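# Phone onto comic book, closed laptop onto its stand

## Task

Place the phone lying flat with all of it resting on the comic book. Also set the closed laptop on the laptop stand with its top side facing up and one of its long edges against the stand's lips. At the end, neither gripper may be in contact with the phone or the laptop.

## Robot and tools

Robot: two arms, left_arm and right_arm, each ending in a two-finger gripper. The fingers extend along the gripper's own +z axis and close along its y axis. The reported hand point sits between the finger pads, roughly 1 cm short of the tips. Objects can get a brief nudge from outside now and then. Anything that falls off the table, or is set down off it and left, fails the task.

Frame: every reported pose, velocity and target uses the scene frame. Its origin is at table height, halfway between the two nominal arm bases. +z points up, +x points out over the table, and left_arm is on the +y side. Arm names do not match image sides. The real bases sit slightly off their nominal spots, and only a BASES line gives their calibrated places. Printed hand positions and orientations can be off by a few cm, more at long reach.

execute_actions(actions, cameras): actions is a list of actions run one after another. Each action is a table of at most 15 rows, and each row lasts one 1/30 s step. If there are fewer than 15 rows, the last row repeats to fill 15 steps. A row always holds 14 numbers in [-1, 1]: left_arm dx, dy, dz, rx, ry, rz, opening, then the same seven for right_arm. dx..rz are offsets along the scene axes from that arm's Hand target as it stood when the action began. Every row of an action counts from that same start, not from the row before. A new action starts from the updated Hand target, so repeating an offset keeps moving the arm. Scale: 1.0 = 0.6 m for position and 180 degrees for rotation. rx, ry, rz form one rotation vector, turning about the hand point. The opening is absolute: +1 is fully open (0.094 m) and -1 is closed. Sending six zeros re-requests the current Hand target. An empty list only returns state and images. cameras selects the images returned: omitted, null or ["all"] gives all of them, [] gives none, and an unknown name invalidates the call.

move(target, speed, blend, opening_speed, blocking, cameras): drives each gripper in a straight line toward a target. target is one 14-number row, laid out and scaled as above, or a list of up to 15 such rows. Every row is an offset from the Hand targets at the start of the move, not from the previous row. speed is the path top speed in m/s (0.002 to 4.3, default 0.25), and turning is capped at twice that number in rad/s. Give one speed, or one per target. blend, in m, rounds the corners between listed targets; the default 0 stops at each one. opening_speed is how fast the commanded opening changes, in scale units per second, at least 0.2. All paths finish together in at least 0.5 s and are cut off at 10 s. Paths do not avoid objects or the other arm. Grippers lag and overshoot more when moving fast or with the arm near straight. Avoid routing a path close to an arm's own base, because that can flip its shoulder posture. An opening change on a later target waits until everything is at rest. blocking=false returns after about 0.5 s while the move keeps running. The result adds a move: line with the outcome (done, off_target, moving, held, fault) and any limits. limits=paced means the sent pose was clipped; limits=held means steps were withheld. done means at rest within 10 mm and 2 degrees. Neither done nor off_target tells you whether anything is touching.

wait(seconds 0 to 10): lets time pass with the last commands held; a running move continues. stop(): brakes a running move, and faster moves need more room to stop. zoom_image(camera, region [x0,y0,x1,y1] in pixels, at most 504x504): gives a closer look at cam_head_left or cam_head_right, both 896x504. finished_scene(scene): ends the scene for good. Call it only once the goal holds and nothing is moving.

Control details: each step, the commanded orientation is clipped to within 40 degrees of the measured one. Hand target is then the clipped pose you last commanded. Friction and weight can leave the gripper a centimetre or more off target in free air, which by itself does not mean contact. Waiting does not close that gap. A new command does, or you can send the missing distance as an offset. An arm blocked by an object keeps pushing until it is commanded away, so to release a press, command a target back beyond the gripper. Sending 0 for a gripper's opening is a real command, so to leave it unchanged, resend its current value. Offsets longer than 1.0 in total may be shortened.

Gripping: grip_measured uses the same -1..+1 scale and reads slightly wide when empty. On a hard part it reads up to about 0.064 below the part's width. Full force starts roughly 0.05 below the reading at first contact. To release, command an opening well above grip_measured, and close slowly on anything fragile. grip_effort_nm is motor effort in N m, negative when closing. It has an offset and does not confirm a grasp.

Readings: Joint velocities shows "within noise" when the arm is still. Joint torques include gravity and have offsets; torques 3 and 4 wrap at ±28 N m. Joint ranges (rad): waist ±2.880, shoulder 0 to 3.142, elbow 0 to 3.019 (straight 2.964), wrist pitch -1.693 to 1.571, wrist yaw ±1.571, wrist roll ±2.094.

Avoid: dropping parts, releasing things that are still moving, fast impacts, and hard pushes. Avoid contact or pressure between the two arms, including one gripper closing on the other's fingers, which can fail the scene. The clearance check does not stop the grippers or wrist cameras from colliding. Holding loads, staying stretched out, or pushing at unreachable poses heats the motors. A MOTOR HOT line appears at 85 °C. At 100 °C that arm goes limp and drops for 30 to 60 s or more, possibly with no warning first. Time spent thinking lets the simulation keep running.

Each tool is called as name([rows], argument=value, ...), one row to a line, values as JSON.

## Session

execute_actions(actions=[])

Scene clock: 0.00 s.
left_arm: end_effector_position=(+0.4917, +0.7724, +0.2723) grip_measured=+1.000 grip_effort_nm=n/a end_effector_quat_wxyz=(+0.538, +0.343, +0.763, +0.102) | right_arm: end_effector_position=(+0.0817, -0.5453, +0.1551) grip_measured=+1.000 grip_effort_nm=n/a end_effector_quat_wxyz=(-0.018, +0.931, +0.365, +0.017)
Joint positions: left_arm=[1.045 1.959 1.826 -0.901 1.086 1.589 0.094] | right_arm=[-1.159 1.068 0.818 -1.355 -0.035 1.239 0.094]
Joint velocities: within noise
Joint torques (N m): no reading
Motor temperatures (°C): left_arm=[23 25 27 24 28 25 28] | right_arm=[27 30 27 25 24 24 25]
Heat: left arm: hottest wrist yaw 28 °C; right arm: hottest shoulder 30 °C.
Hand target: left_arm +0.4939, +0.7763, +0.2941; +0.539, +0.352, +0.755, +0.121 | right_arm +0.0850, -0.5527, +0.1634; -0.006, +0.931, +0.366, +0.017
Tool commands: left_gripper/opening=+1.0 right_gripper/opening=+1.0

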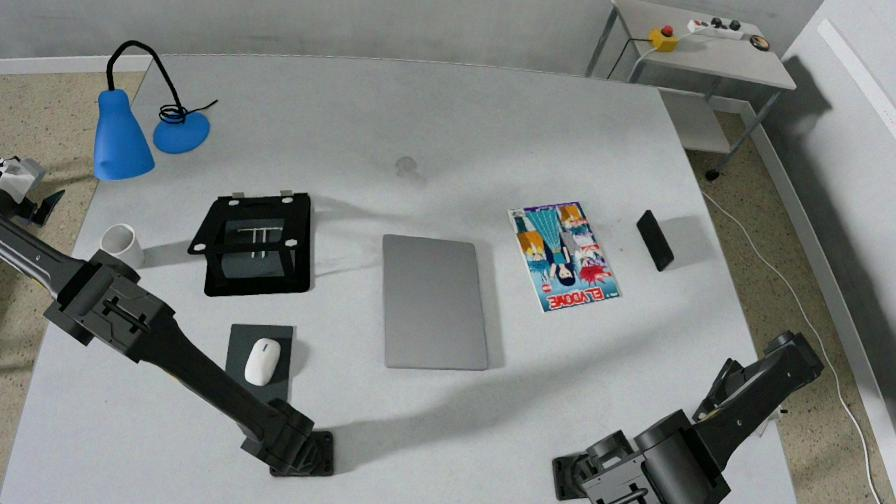

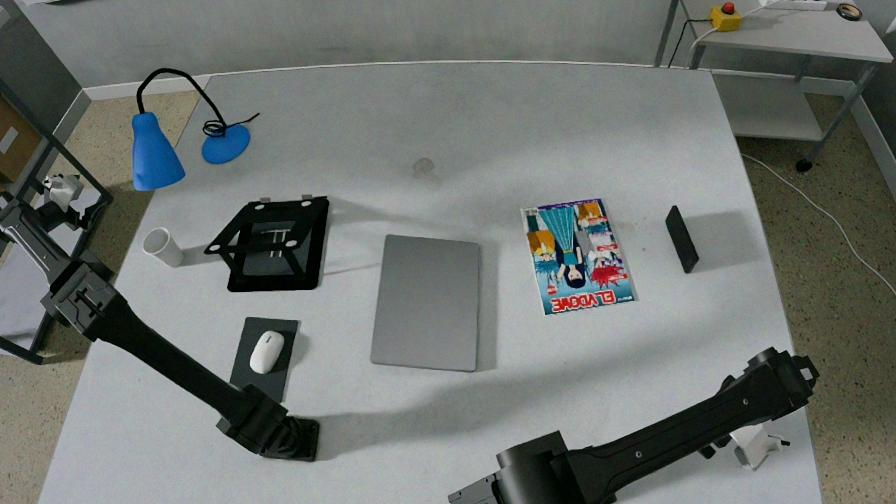

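zoom_image(camera="cam_head_left", region=[80, 170, 340, 320])

zoom_image(camera="cam_head_right", region=[130, 170, 390, 320])

zoom_image(camera="cam_head_left", region=[500, 170, 760, 320])

zoom_image(camera="cam_head_left", region=[340, 210, 560, 400])

zoom_image(camera="cam_head_right", region=[340, 210, 560, 400])

zoom_image(camera="cam_head_right", region=[500, 170, 760, 320])

Scaled by 1.938.

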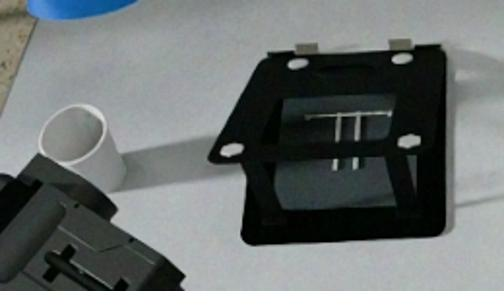

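Scaled by 1.938.

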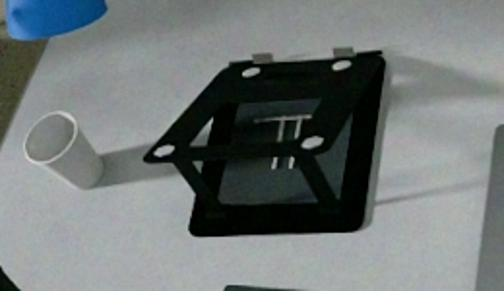

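Scaled by 1.938.

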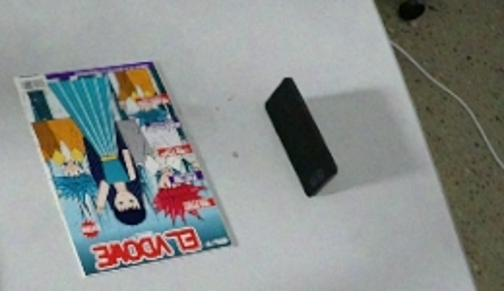

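Scaled by 2.291.

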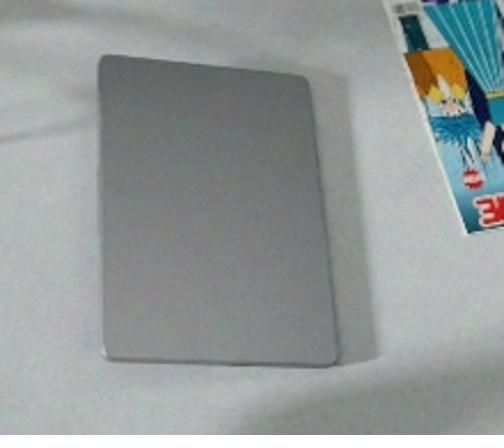

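Scaled by 2.291.

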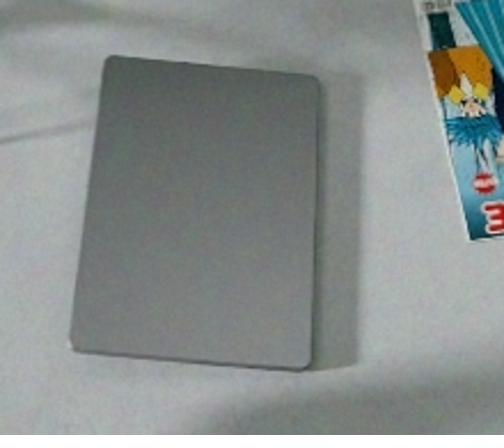

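Scaled by 1.938.

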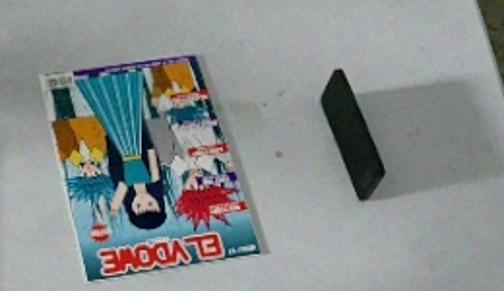

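move(target=[-0.073, -0.46, -0.157, -0.084, 0.374, 0.244, 1, 0.6, 0.42, 0.06, 0, 0, 0.76, 1], speed=0.3)

Scene clock: 52.37 s.
left_arm: end_effector_position=(+0.4476, +0.5044, +0.2040) grip_measured=+1.000 grip_effort_nm=0.017 end_effector_quat_wxyz=(+0.009, +0.000, +1.000, +0.003) | right_arm: end_effector_position=(+0.4257, -0.3048, +0.1885) grip_measured=+1.000 grip_effort_nm=-0.022 end_effector_quat_wxyz=(-0.030, +0.011, +0.999, +0.001)
Joint positions: left_arm=[0.534 1.623 1.478 -1.406 0.004 0.563 0.094] | right_arm=[0.005 1.584 1.388 -1.435 -0.003 0.032 0.094]
Joint velocities: within noise
Joint torques (N m): left_arm=[-2.02 -15.27 10.86 -0.14 -0.09 -0.08] | right_arm=[1.03 -14.51 12.48 -0.34 0.07 0.07]
Motor temperatures (°C): left_arm=[23 29 32 24 28 24 27] | right_arm=[27 31 35 25 24 24 25]
Heat: left arm: hottest elbow 32 °C; right arm: hottest elbow 35 °C.
Hand target: left_arm +0.4502, +0.5002, +0.1999; +0.001, +0.001, +1.000, +0.000 | right_arm +0.4450, -0.3008, +0.1996; -0.018, +0.003, +1.000, +0.001
Off the commanded pose: left_arm 0.006 m, 1 deg | right_arm 0.022 m, 2 deg.
move: off_target (right_arm)

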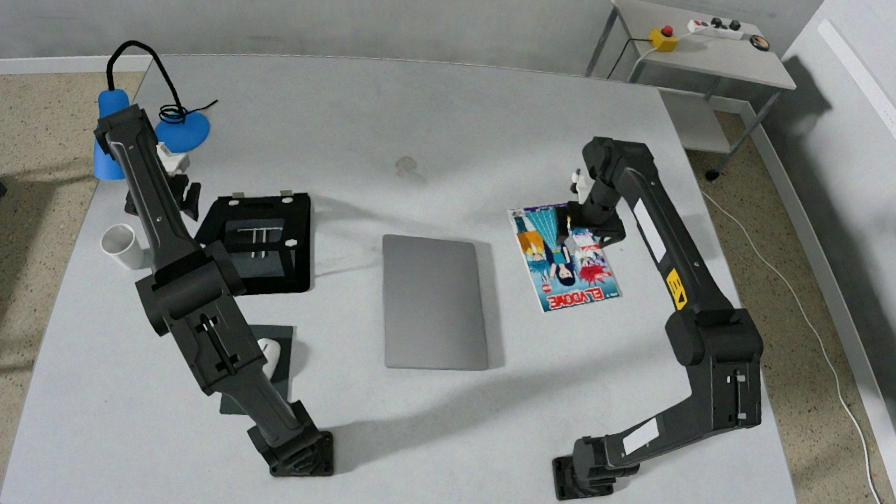

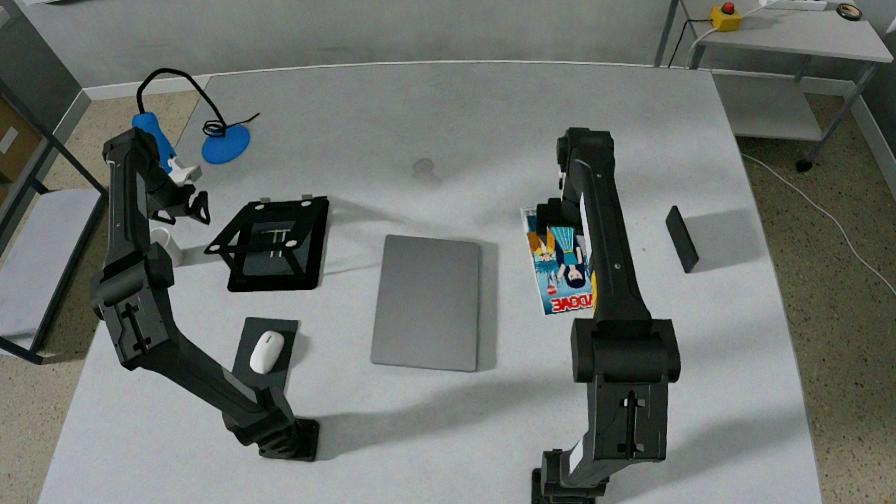

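zoom_image(camera="cam_head_left", region=[500, 120, 700, 270])

zoom_image(camera="cam_head_right", region=[490, 110, 690, 260])

zoom_image(camera="cam_head_left", region=[80, 90, 280, 240])

zoom_image(camera="cam_head_right", region=[90, 110, 290, 260])

Scaled by 2.520.

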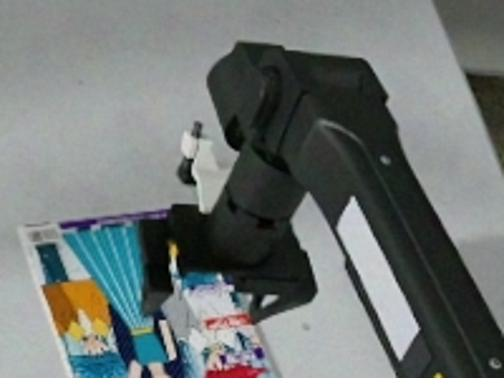

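Scaled by 2.520.

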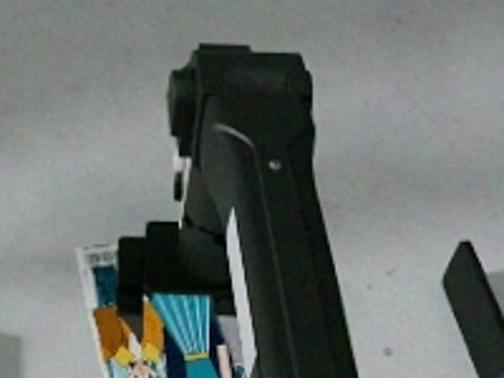

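Scaled by 2.520.

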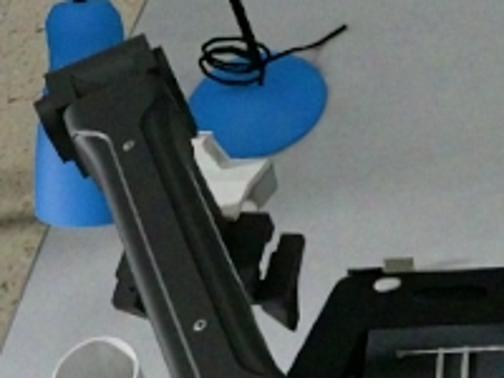

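Scaled by 2.520.

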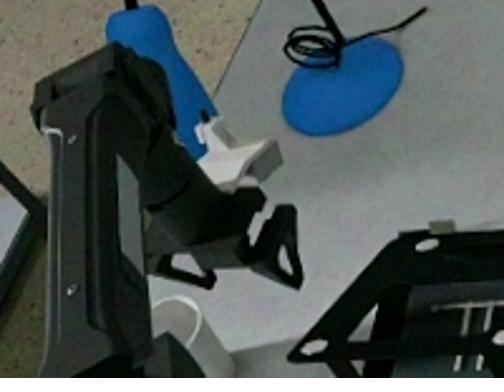

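move(target=[0, 0, 0, 0, 0, 0, 1, 0, -0.36, 0.0, 0, 0, 0.056, 1], speed=0.3)

zoom_image(camera="cam_head_left", region=[580, 120, 780, 290])

zoom_image(camera="cam_head_right", region=[580, 120, 780, 290])

Scene clock: 72.40 s.
left_arm: end_effector_position=(+0.4475, +0.5043, +0.2040) grip_measured=+1.000 grip_effort_nm=0.022 end_effector_quat_wxyz=(+0.009, +0.000, +1.000, +0.003) | right_arm: end_effector_position=(+0.4278, -0.5095, +0.1900) grip_measured=+1.000 grip_effort_nm=-0.022 end_effector_quat_wxyz=(-0.029, -0.081, +0.996, +0.003)
Joint positions: left_arm=[0.534 1.623 1.478 -1.407 0.004 0.563 0.094] | right_arm=[-0.41 1.692 1.527 -1.46 0.021 -0.567 0.094]
Joint velocities: within noise
Joint torques (N m): left_arm=[-2.67 -15.56 10.82 -0.02 -0.09 -0.03] | right_arm=[0.44 -16.21 12.59 -0.29 -0.06 0.07]
Motor temperatures (°C): left_arm=[23 28 32 24 27 24 27] | right_arm=[27 31 38 25 24 24 25]
Heat: left arm: hottest elbow 32 °C; right arm: hottest elbow 38 °C.
Hand target: left_arm +0.4501, +0.5002, +0.1999; +0.001, +0.001, +1.000, +0.000 | right_arm +0.4451, -0.5168, +0.1997; -0.018, -0.085, +0.996, -0.001
Off the commanded pose: left_arm 0.006 m, 1 deg | right_arm 0.021 m, 1 deg.
move: off_target (right_arm)

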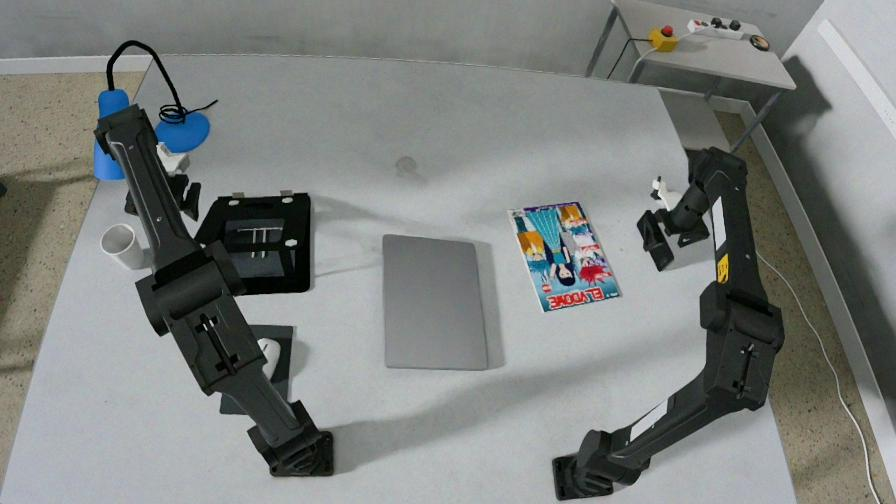

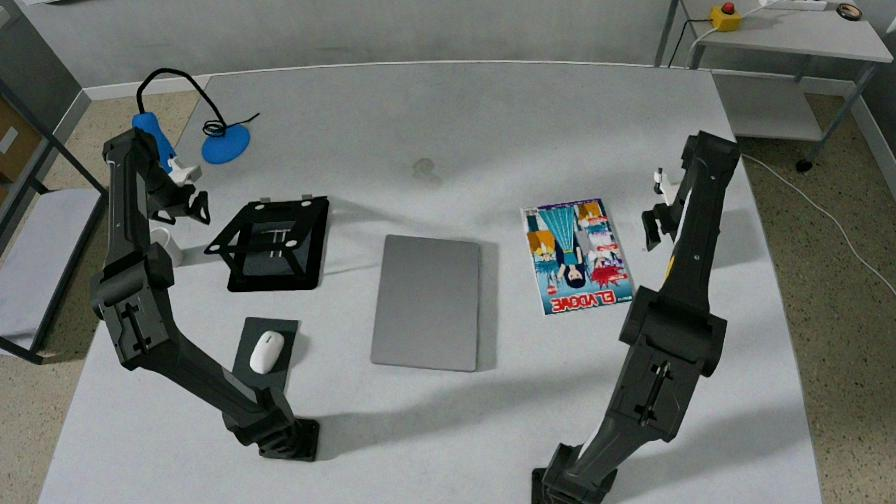

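Scaled by 2.520.

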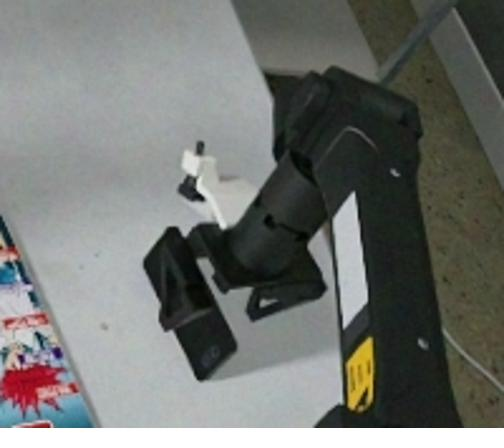

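Scaled by 2.520.

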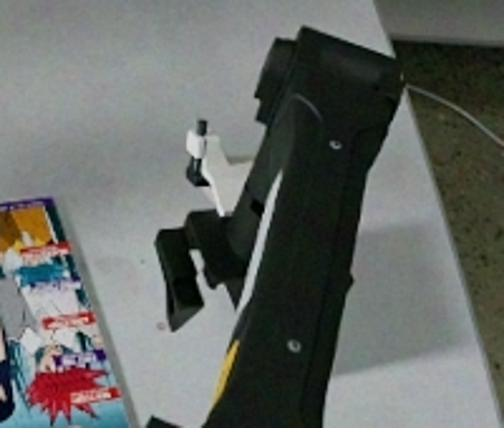

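move(target=[0, 0, 0, 0, 0, 0, 1, 0, 0, -0.14, 0, 0, 0, 1], speed=0.2)

zoom_image(camera="cam_head_left", region=[580, 150, 780, 320])

zoom_image(camera="cam_head_right", region=[580, 150, 780, 320])

Scene clock: 83.63 s.
left_arm: end_effector_position=(+0.4475, +0.5043, +0.2040) grip_measured=+1.000 grip_effort_nm=0.017 end_effector_quat_wxyz=(+0.009, +0.000, +1.000, +0.003) | right_arm: end_effector_position=(+0.4444, -0.5166, +0.1251) grip_measured=+1.000 grip_effort_nm=-0.022 end_effector_quat_wxyz=(-0.014, -0.082, +0.997, -0.004)
Joint positions: left_arm=[0.534 1.623 1.478 -1.407 0.004 0.562 0.094] | right_arm=[-0.41 1.758 1.44 -1.275 0.021 -0.568 0.094]
Joint velocities: within noise
Joint torques (N m): left_arm=[-2.37 -15.33 10.86 0.09 -0.11 -0.12] | right_arm=[0.38 -17.9 7.53 0.46 -0.06 0.09]
Motor temperatures (°C): left_arm=[23 28 32 24 27 24 27] | right_arm=[27 31 38 25 24 23 25]
Heat: left arm: hottest elbow 32 °C; right arm: hottest elbow 38 °C.
Hand target: left_arm +0.4501, +0.5002, +0.1999; +0.001, +0.001, +1.000, +0.000 | right_arm +0.4450, -0.5168, +0.1156; -0.018, -0.085, +0.996, -0.001
Off the commanded pose: left_arm 0.006 m, 1 deg | right_arm 0.009 m, 1 deg.
move: done

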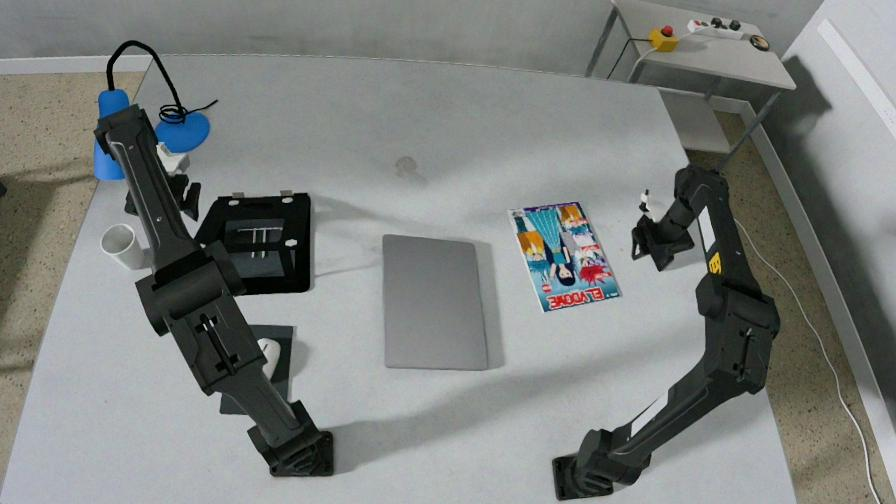

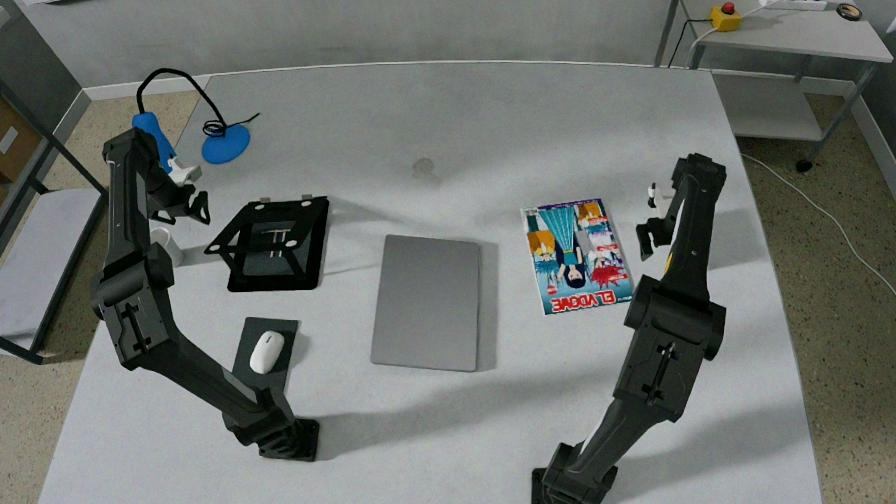

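Scaled by 2.520.

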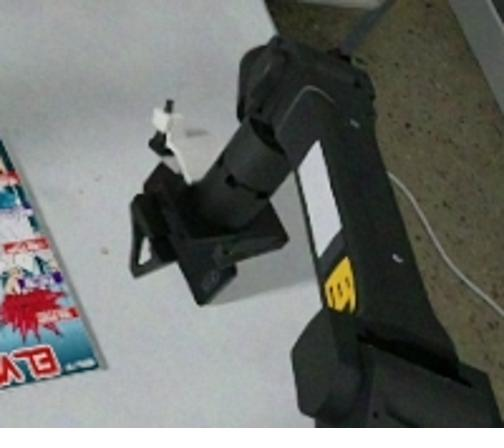

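Scaled by 2.520.

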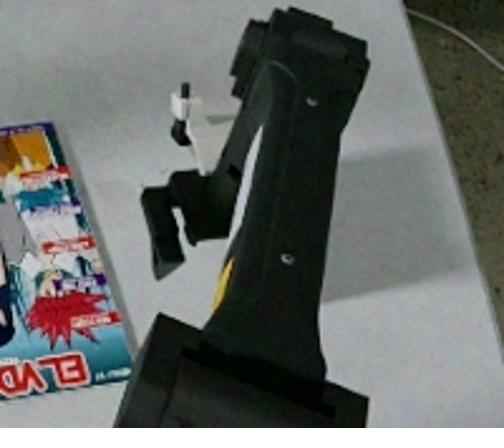

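move(target=[0, 0, 0, 0, 0, 0, 1, 0.15, -0.097, 0.015, 0, 0, 0, 1], speed=0.2)

zoom_image(camera="cam_head_left", region=[580, 130, 780, 300])

zoom_image(camera="cam_head_right", region=[600, 130, 800, 300])

Scene clock: 94.63 s.
left_arm: end_effector_position=(+0.4475, +0.5043, +0.2040) grip_measured=+1.000 grip_effort_nm=0.022 end_effector_quat_wxyz=(+0.009, +0.000, +1.000, +0.003) | right_arm: end_effector_position=(+0.5211, -0.5624, +0.1217) grip_measured=+1.000 grip_effort_nm=-0.017 end_effector_quat_wxyz=(-0.025, -0.086, +0.996, +0.002)
Joint positions: left_arm=[0.534 1.623 1.478 -1.407 0.004 0.562 0.094] | right_arm=[-0.43 2.006 1.8 -1.412 0.021 -0.597 0.094]
Joint velocities: within noise
Joint torques (N m): left_arm=[-1.79 -15.21 10.95 -0.13 -0.14 -0.06] | right_arm=[-0.26 -21.25 12.48 -0.31 -0.02 0.09]
Motor temperatures (°C): left_arm=[23 27 32 24 27 24 27] | right_arm=[27 32 38 25 24 23 25]
Heat: left arm: hottest elbow 32 °C; right arm: hottest elbow 38 °C.
Hand target: left_arm +0.4501, +0.5002, +0.1999; +0.001, +0.001, +1.000, +0.000 | right_arm +0.5350, -0.5749, +0.1244; -0.018, -0.085, +0.996, -0.001
Off the commanded pose: left_arm 0.006 m, 1 deg | right_arm 0.019 m, 1 deg.
move: off_target (right_arm)

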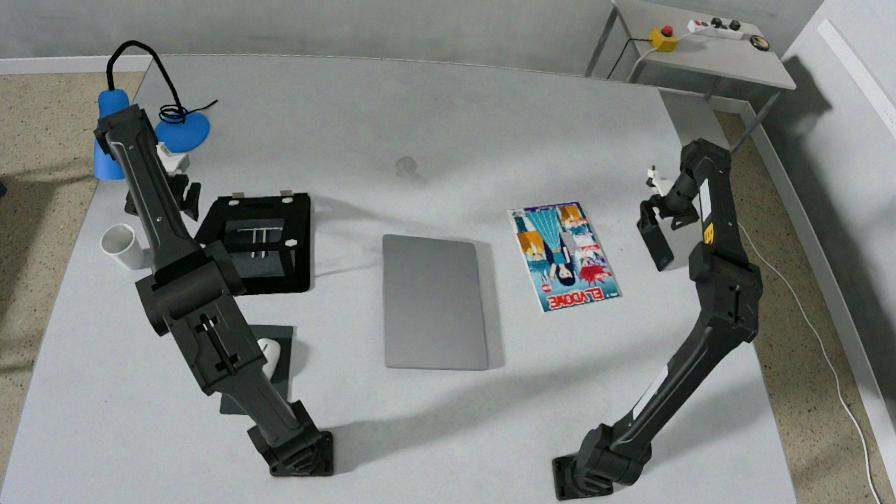

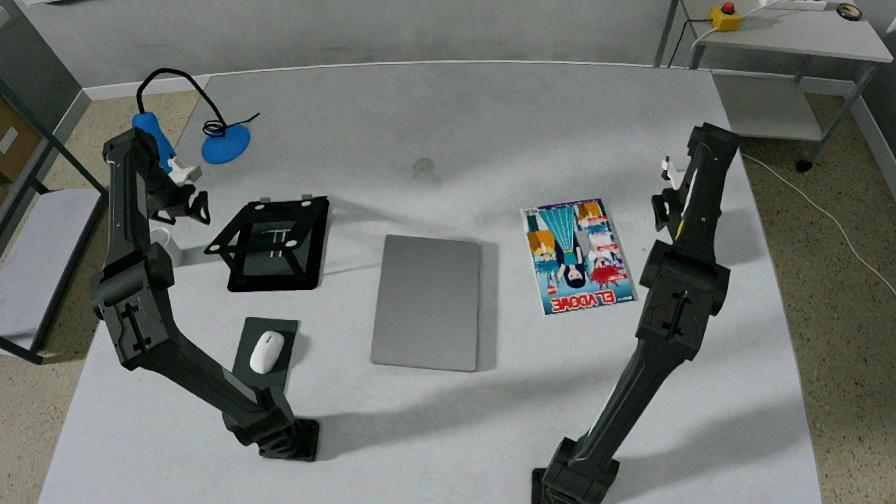

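Scaled by 2.520.

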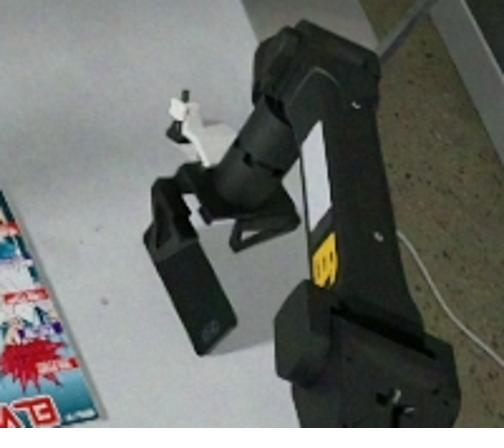

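Scaled by 2.520.

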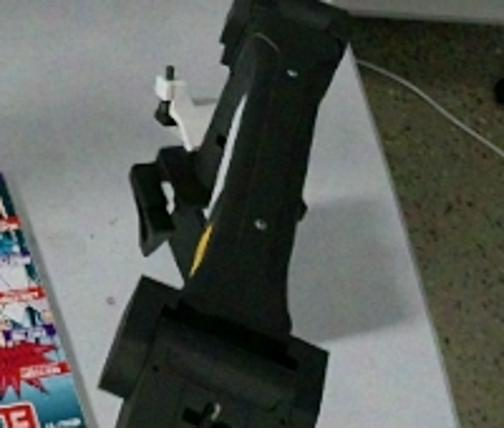

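move(target=[0, 0, 0, 0, 0, 0, 1, 0.017, -0.03, -0.01, 0, 0, 0, 1], speed=0.15)

zoom_image(camera="cam_head_left", region=[610, 160, 730, 280])

zoom_image(camera="cam_head_right", region=[630, 160, 750, 280])

Scene clock: 103.83 s.
left_arm: end_effector_position=(+0.4475, +0.5043, +0.2040) grip_measured=+1.000 grip_effort_nm=0.012 end_effector_quat_wxyz=(+0.009, +0.000, +1.000, +0.003) | right_arm: end_effector_position=(+0.5322, -0.5806, +0.1150) grip_measured=+1.000 grip_effort_nm=-0.017 end_effector_quat_wxyz=(-0.026, -0.086, +0.996, +0.003)
Joint positions: left_arm=[0.534 1.623 1.478 -1.407 0.004 0.562 0.094] | right_arm=[-0.449 2.061 1.87 -1.429 0.021 -0.615 0.094]
Joint velocities: within noise
Joint torques (N m): left_arm=[-1.67 -15.09 10.78 0.03 -0.13 -0.08] | right_arm=[-0.21 -22.01 12.53 -0.44 0 0.09]
Motor temperatures (°C): left_arm=[23 27 32 24 27 24 27] | right_arm=[27 33 40 25 24 23 25]
Heat: left arm: hottest elbow 32 °C; right arm: hottest elbow 40 °C.
Hand target: left_arm +0.4501, +0.5002, +0.1999; +0.001, +0.001, +1.000, +0.000 | right_arm +0.5451, -0.5930, +0.1184; -0.018, -0.085, +0.996, -0.001
Off the commanded pose: left_arm 0.006 m, 1 deg | right_arm 0.018 m, 1 deg.
move: off_target (right_arm)

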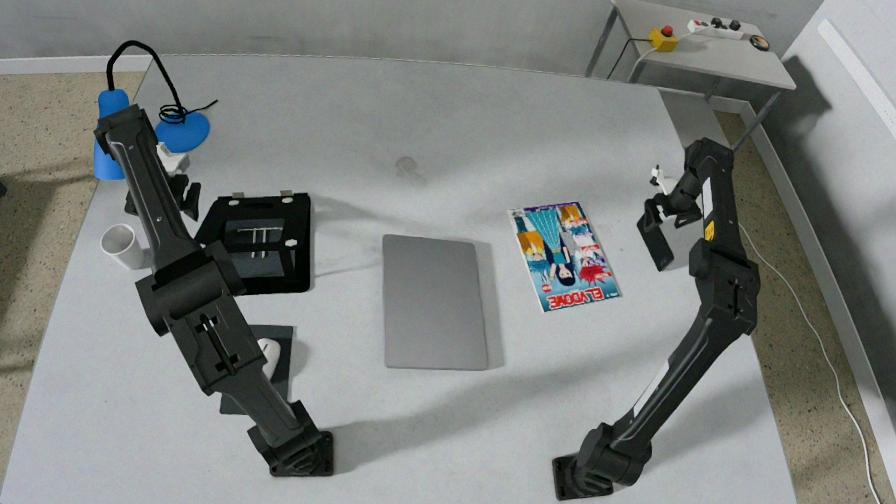

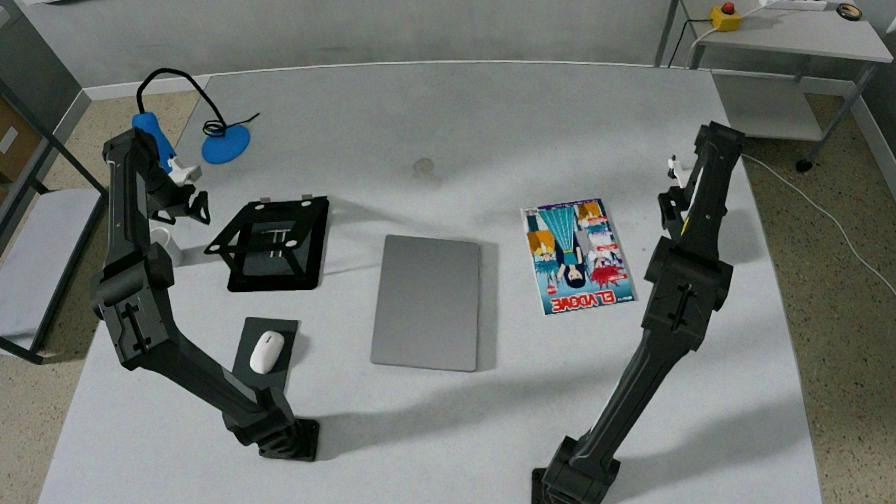

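Scaled by 4.200.

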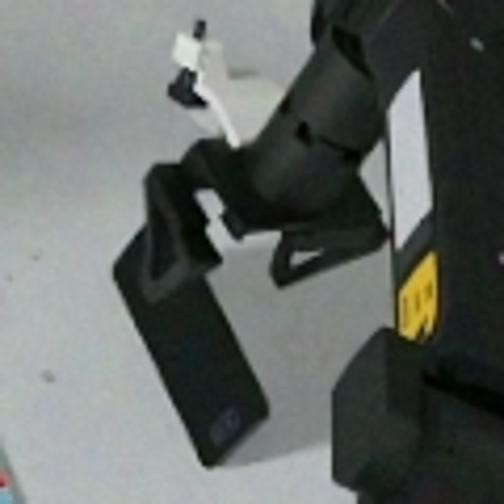

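Scaled by 4.200.

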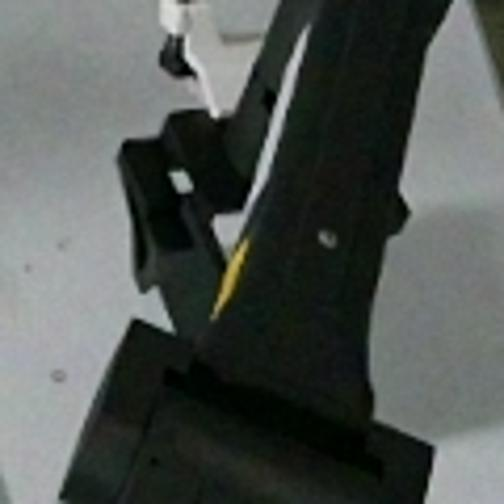

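move(target=[0, 0, 0, 0, 0, 0, 1, 0, 0, -0.045, 0, 0, 0, 1], speed=0.08)

zoom_image(camera="cam_head_left", region=[610, 160, 730, 280])

zoom_image(camera="cam_head_right", region=[630, 160, 750, 280])

Scene clock: 108.47 s.
left_arm: end_effector_position=(+0.4475, +0.5043, +0.2040) grip_measured=+1.000 grip_effort_nm=0.017 end_effector_quat_wxyz=(+0.009, +0.000, +1.000, +0.003) | right_arm: end_effector_position=(+0.5403, -0.5845, +0.1042) grip_measured=+1.000 grip_effort_nm=-0.022 end_effector_quat_wxyz=(-0.017, -0.086, +0.996, -0.002)
Joint positions: left_arm=[0.534 1.623 1.478 -1.407 0.004 0.562 0.094] | right_arm=[-0.449 2.078 1.87 -1.391 0.021 -0.616 0.094]
Joint velocities: within noise
Joint torques (N m): left_arm=[-2.02 -15.62 10.86 0.18 -0.12 -0.05] | right_arm=[-0.15 -21.48 9.35 0.43 -0.01 0.09]
Motor temperatures (°C): left_arm=[23 27 32 24 27 24 27] | right_arm=[27 33 40 25 24 23 25]
Heat: left arm: hottest elbow 32 °C; right arm: hottest elbow 40 °C.
Hand target: left_arm +0.4501, +0.5002, +0.1999; +0.001, +0.001, +1.000, +0.000 | right_arm +0.5451, -0.5930, +0.0914; -0.018, -0.085, +0.996, -0.001
Off the commanded pose: left_arm 0.006 m, 1 deg | right_arm 0.016 m, 0 deg.
move: off_target (right_arm)

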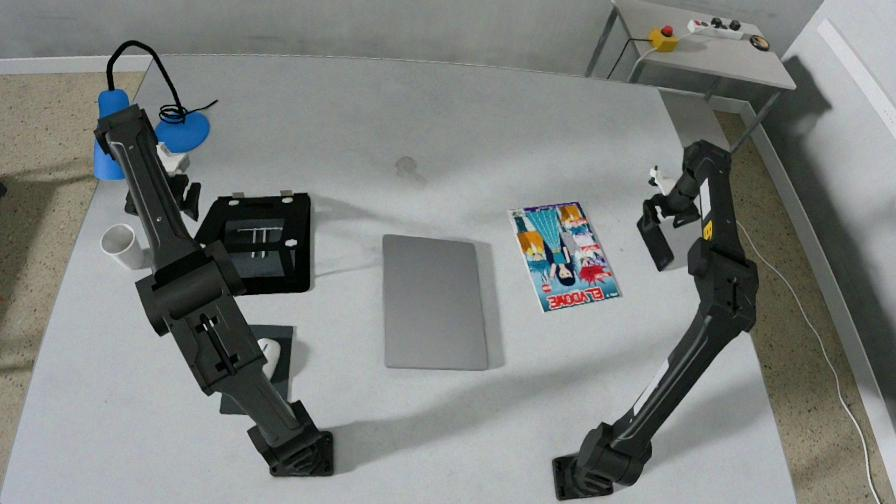

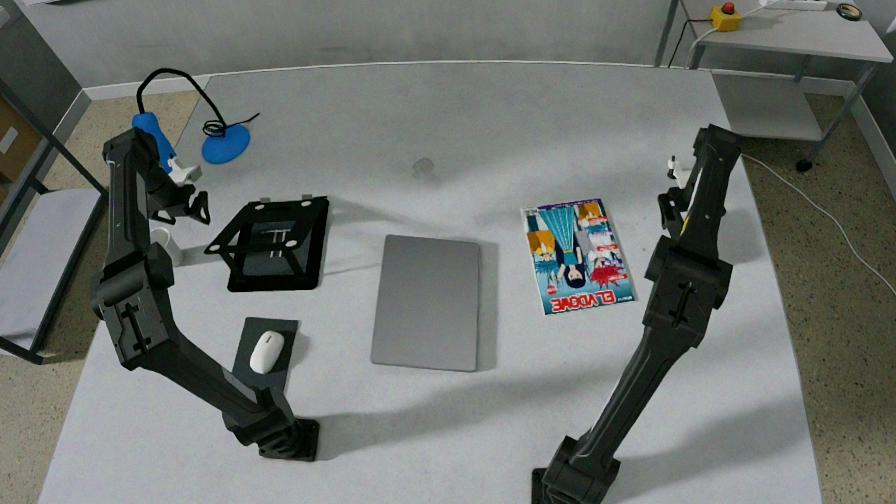

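Scaled by 4.200.

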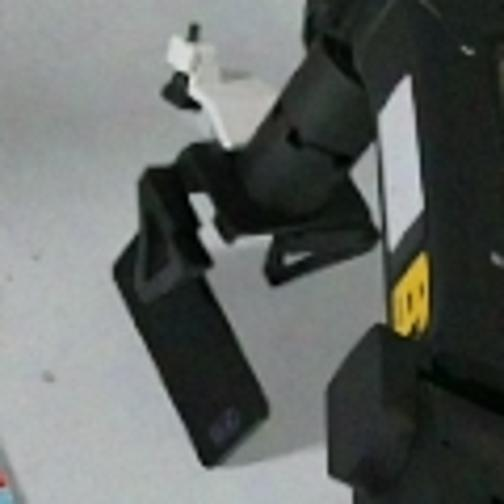

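Scaled by 4.200.

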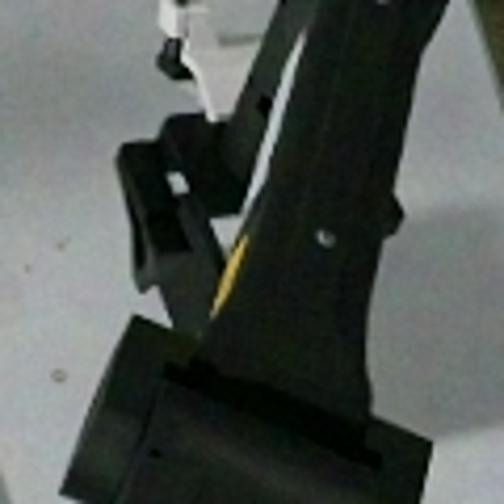

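move(target=[0, 0, 0, 0, 0, 0, 1, -0.005, 0.008, -0.065, 0, 0, 0, 1], speed=0.08)

zoom_image(camera="cam_head_left", region=[610, 160, 730, 280])

zoom_image(camera="cam_head_right", region=[630, 160, 750, 280])

Scene clock: 112.03 s.
left_arm: end_effector_position=(+0.4475, +0.5043, +0.2040) grip_measured=+1.000 grip_effort_nm=0.022 end_effector_quat_wxyz=(+0.009, +0.000, +1.000, +0.003) | right_arm: end_effector_position=(+0.5452, -0.5869, +0.0739) grip_measured=+1.000 grip_effort_nm=-0.017 end_effector_quat_wxyz=(-0.006, -0.086, +0.996, -0.008)
Joint positions: left_arm=[0.534 1.623 1.478 -1.407 0.004 0.562 0.094] | right_arm=[-0.449 2.097 1.821 -1.298 0.021 -0.616 0.094]
Joint velocities: within noise
Joint torques (N m): left_arm=[-2.67 -15.21 10.78 -0.12 -0.09 -0.05] | right_arm=[0.09 -21.95 7.2 0.61 -0.03 0.13]
Motor temperatures (°C): left_arm=[23 27 32 24 27 24 27] | right_arm=[27 34 40 25 24 23 25]
Heat: left arm: hottest elbow 32 °C; right arm: hottest elbow 40 °C.
Hand target: left_arm +0.4501, +0.5002, +0.1999; +0.001, +0.001, +1.000, +0.000 | right_arm +0.5421, -0.5882, +0.0525; -0.018, -0.085, +0.996, -0.001
Off the commanded pose: left_arm 0.006 m, 1 deg | right_arm 0.022 m, 2 deg.
move: off_target (right_arm)

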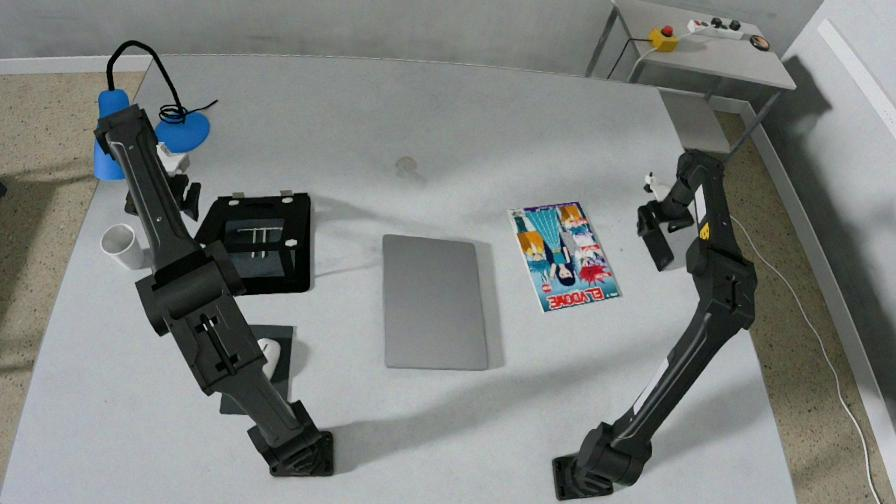

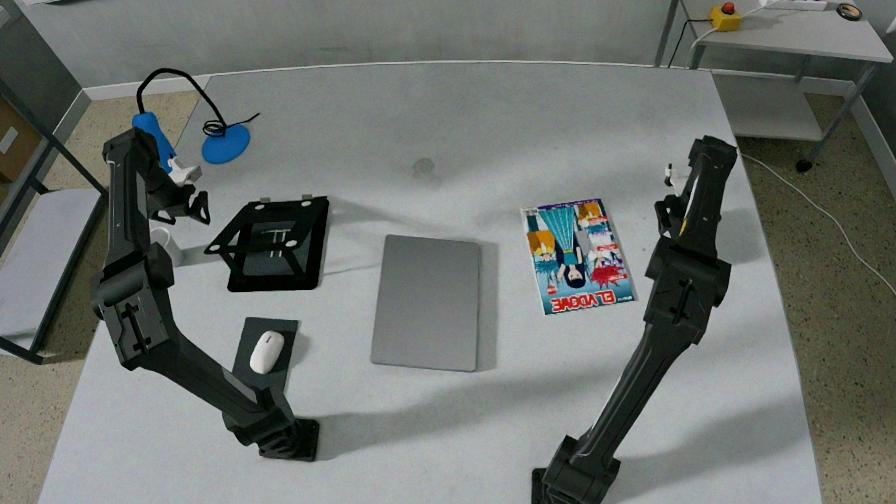

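Scaled by 4.200.

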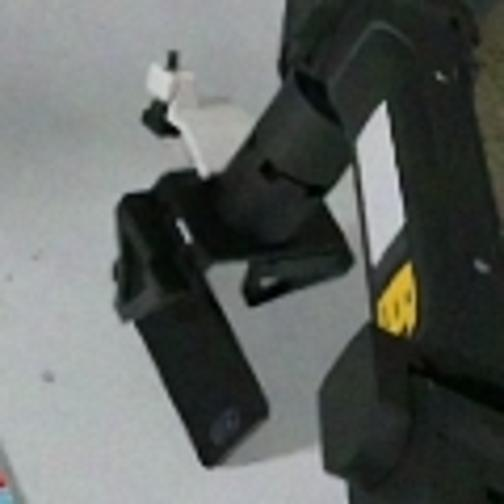

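Scaled by 4.200.

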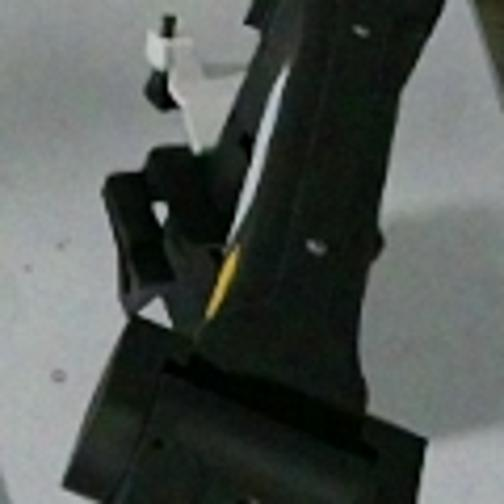

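move(target=[0, 0, 0, 0, 0, 0, 1, -0.004, 0, -0.035, 0, 0, 0, 1], speed=0.08, cameras=[])

move(target=[0, 0, 0, 0, 0, 0, 1, 0, 0, 0, 0, 0, 0, -0.6], opening_speed=0.5)

zoom_image(camera="cam_head_left", region=[610, 160, 730, 280])

zoom_image(camera="cam_head_right", region=[630, 160, 750, 280])

Scene clock: 116.07 s.
left_arm: end_effector_position=(+0.4475, +0.5043, +0.2040) grip_measured=+1.000 grip_effort_nm=0.017 end_effector_quat_wxyz=(+0.009, +0.000, +1.000, +0.003) | right_arm: end_effector_position=(+0.5447, -0.5866, +0.0558) grip_measured=+1.000 grip_effort_nm=-0.022 end_effector_quat_wxyz=(-0.004, -0.086, +0.996, -0.010)
Joint positions: left_arm=[0.534 1.623 1.478 -1.407 0.004 0.562 0.094] | right_arm=[-0.449 2.107 1.788 -1.25 0.021 -0.616 0.094]
Joint velocities: within noise
Joint torques (N m): left_arm=[-2.14 -15.38 10.99 -0.01 -0.11 -0.09] | right_arm=[0.03 -21.42 7.05 0.53 -0.02 0.11]
Motor temperatures (°C): left_arm=[23 27 32 24 27 24 27] | right_arm=[27 34 39 25 24 23 25]
Heat: left arm: hottest elbow 32 °C; right arm: hottest elbow 39 °C.
Hand target: left_arm +0.4501, +0.5002, +0.1999; +0.001, +0.001, +1.000, +0.000 | right_arm +0.5397, -0.5882, +0.0315; -0.018, -0.085, +0.996, -0.001
Off the commanded pose: left_arm 0.006 m, 1 deg | right_arm 0.025 m, 2 deg.
move: off_target (right_arm)
No camera images: "cameras" was empty.

Scene clock: 119.60 s.
left_arm: end_effector_position=(+0.4475, +0.5043, +0.2040) grip_measured=+1.000 grip_effort_nm=0.017 end_effector_quat_wxyz=(+0.009, +0.000, +1.000, +0.003) | right_arm: end_effector_position=(+0.5448, -0.5866, +0.0558) grip_measured=-0.598 grip_effort_nm=-0.081 end_effector_quat_wxyz=(-0.004, -0.086, +0.996, -0.010)
Joint positions: left_arm=[0.534 1.623 1.478 -1.407 0.004 0.562 0.094] | right_arm=[-0.449 2.107 1.788 -1.249 0.02 -0.616 0.019]
Joint velocities: within noise
Joint torques (N m): left_arm=[-2.49 -15.03 10.96 0.02 -0.09 -0.02] | right_arm=[0.03 -21.6 7.01 0.47 0.02 0.12]
Motor temperatures (°C): left_arm=[23 27 32 24 27 24 27] | right_arm=[27 34 39 25 24 23 25]
Heat: left arm: hottest elbow 32 °C; right arm: hottest elbow 39 °C.
Hand target: left_arm +0.4501, +0.5002, +0.1999; +0.001, +0.001, +1.000, +0.000 | right_arm +0.5397, -0.5882, +0.0315; -0.018, -0.085, +0.996, -0.001
Off the commanded pose: left_arm 0.006 m, 1 deg | right_arm 0.025 m, 2 deg.
move: off_target (right_arm)

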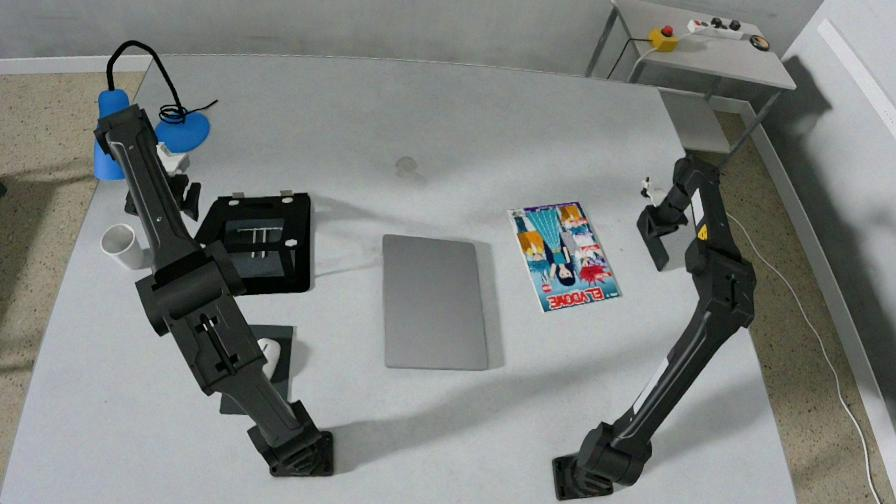

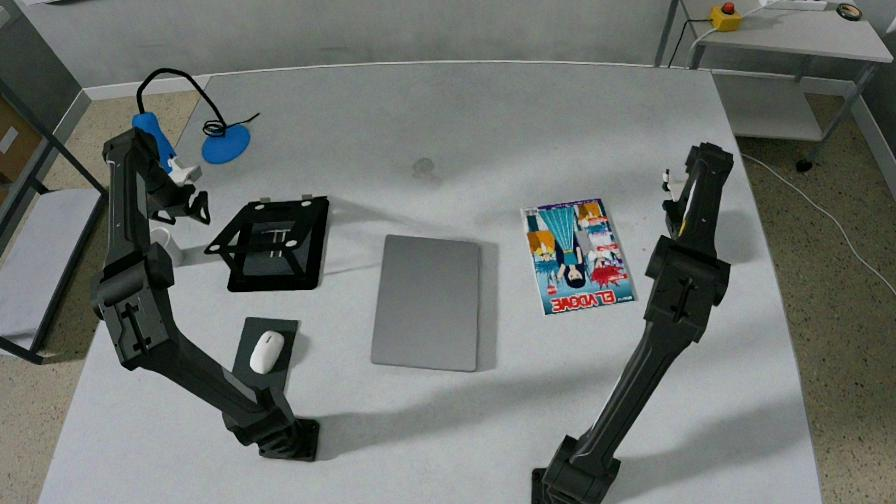

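Scaled by 4.200.

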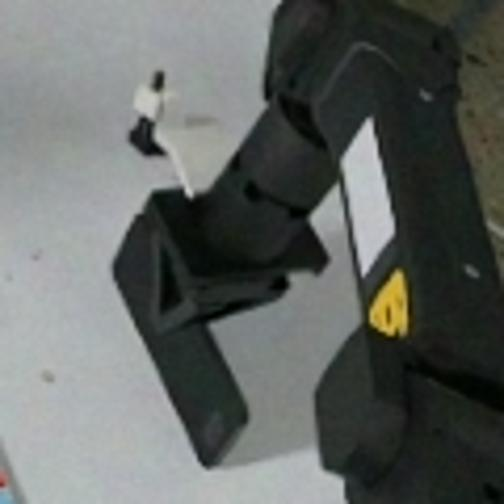

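Scaled by 4.200.

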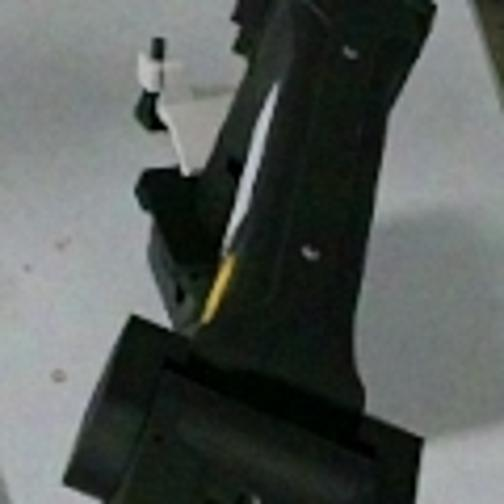

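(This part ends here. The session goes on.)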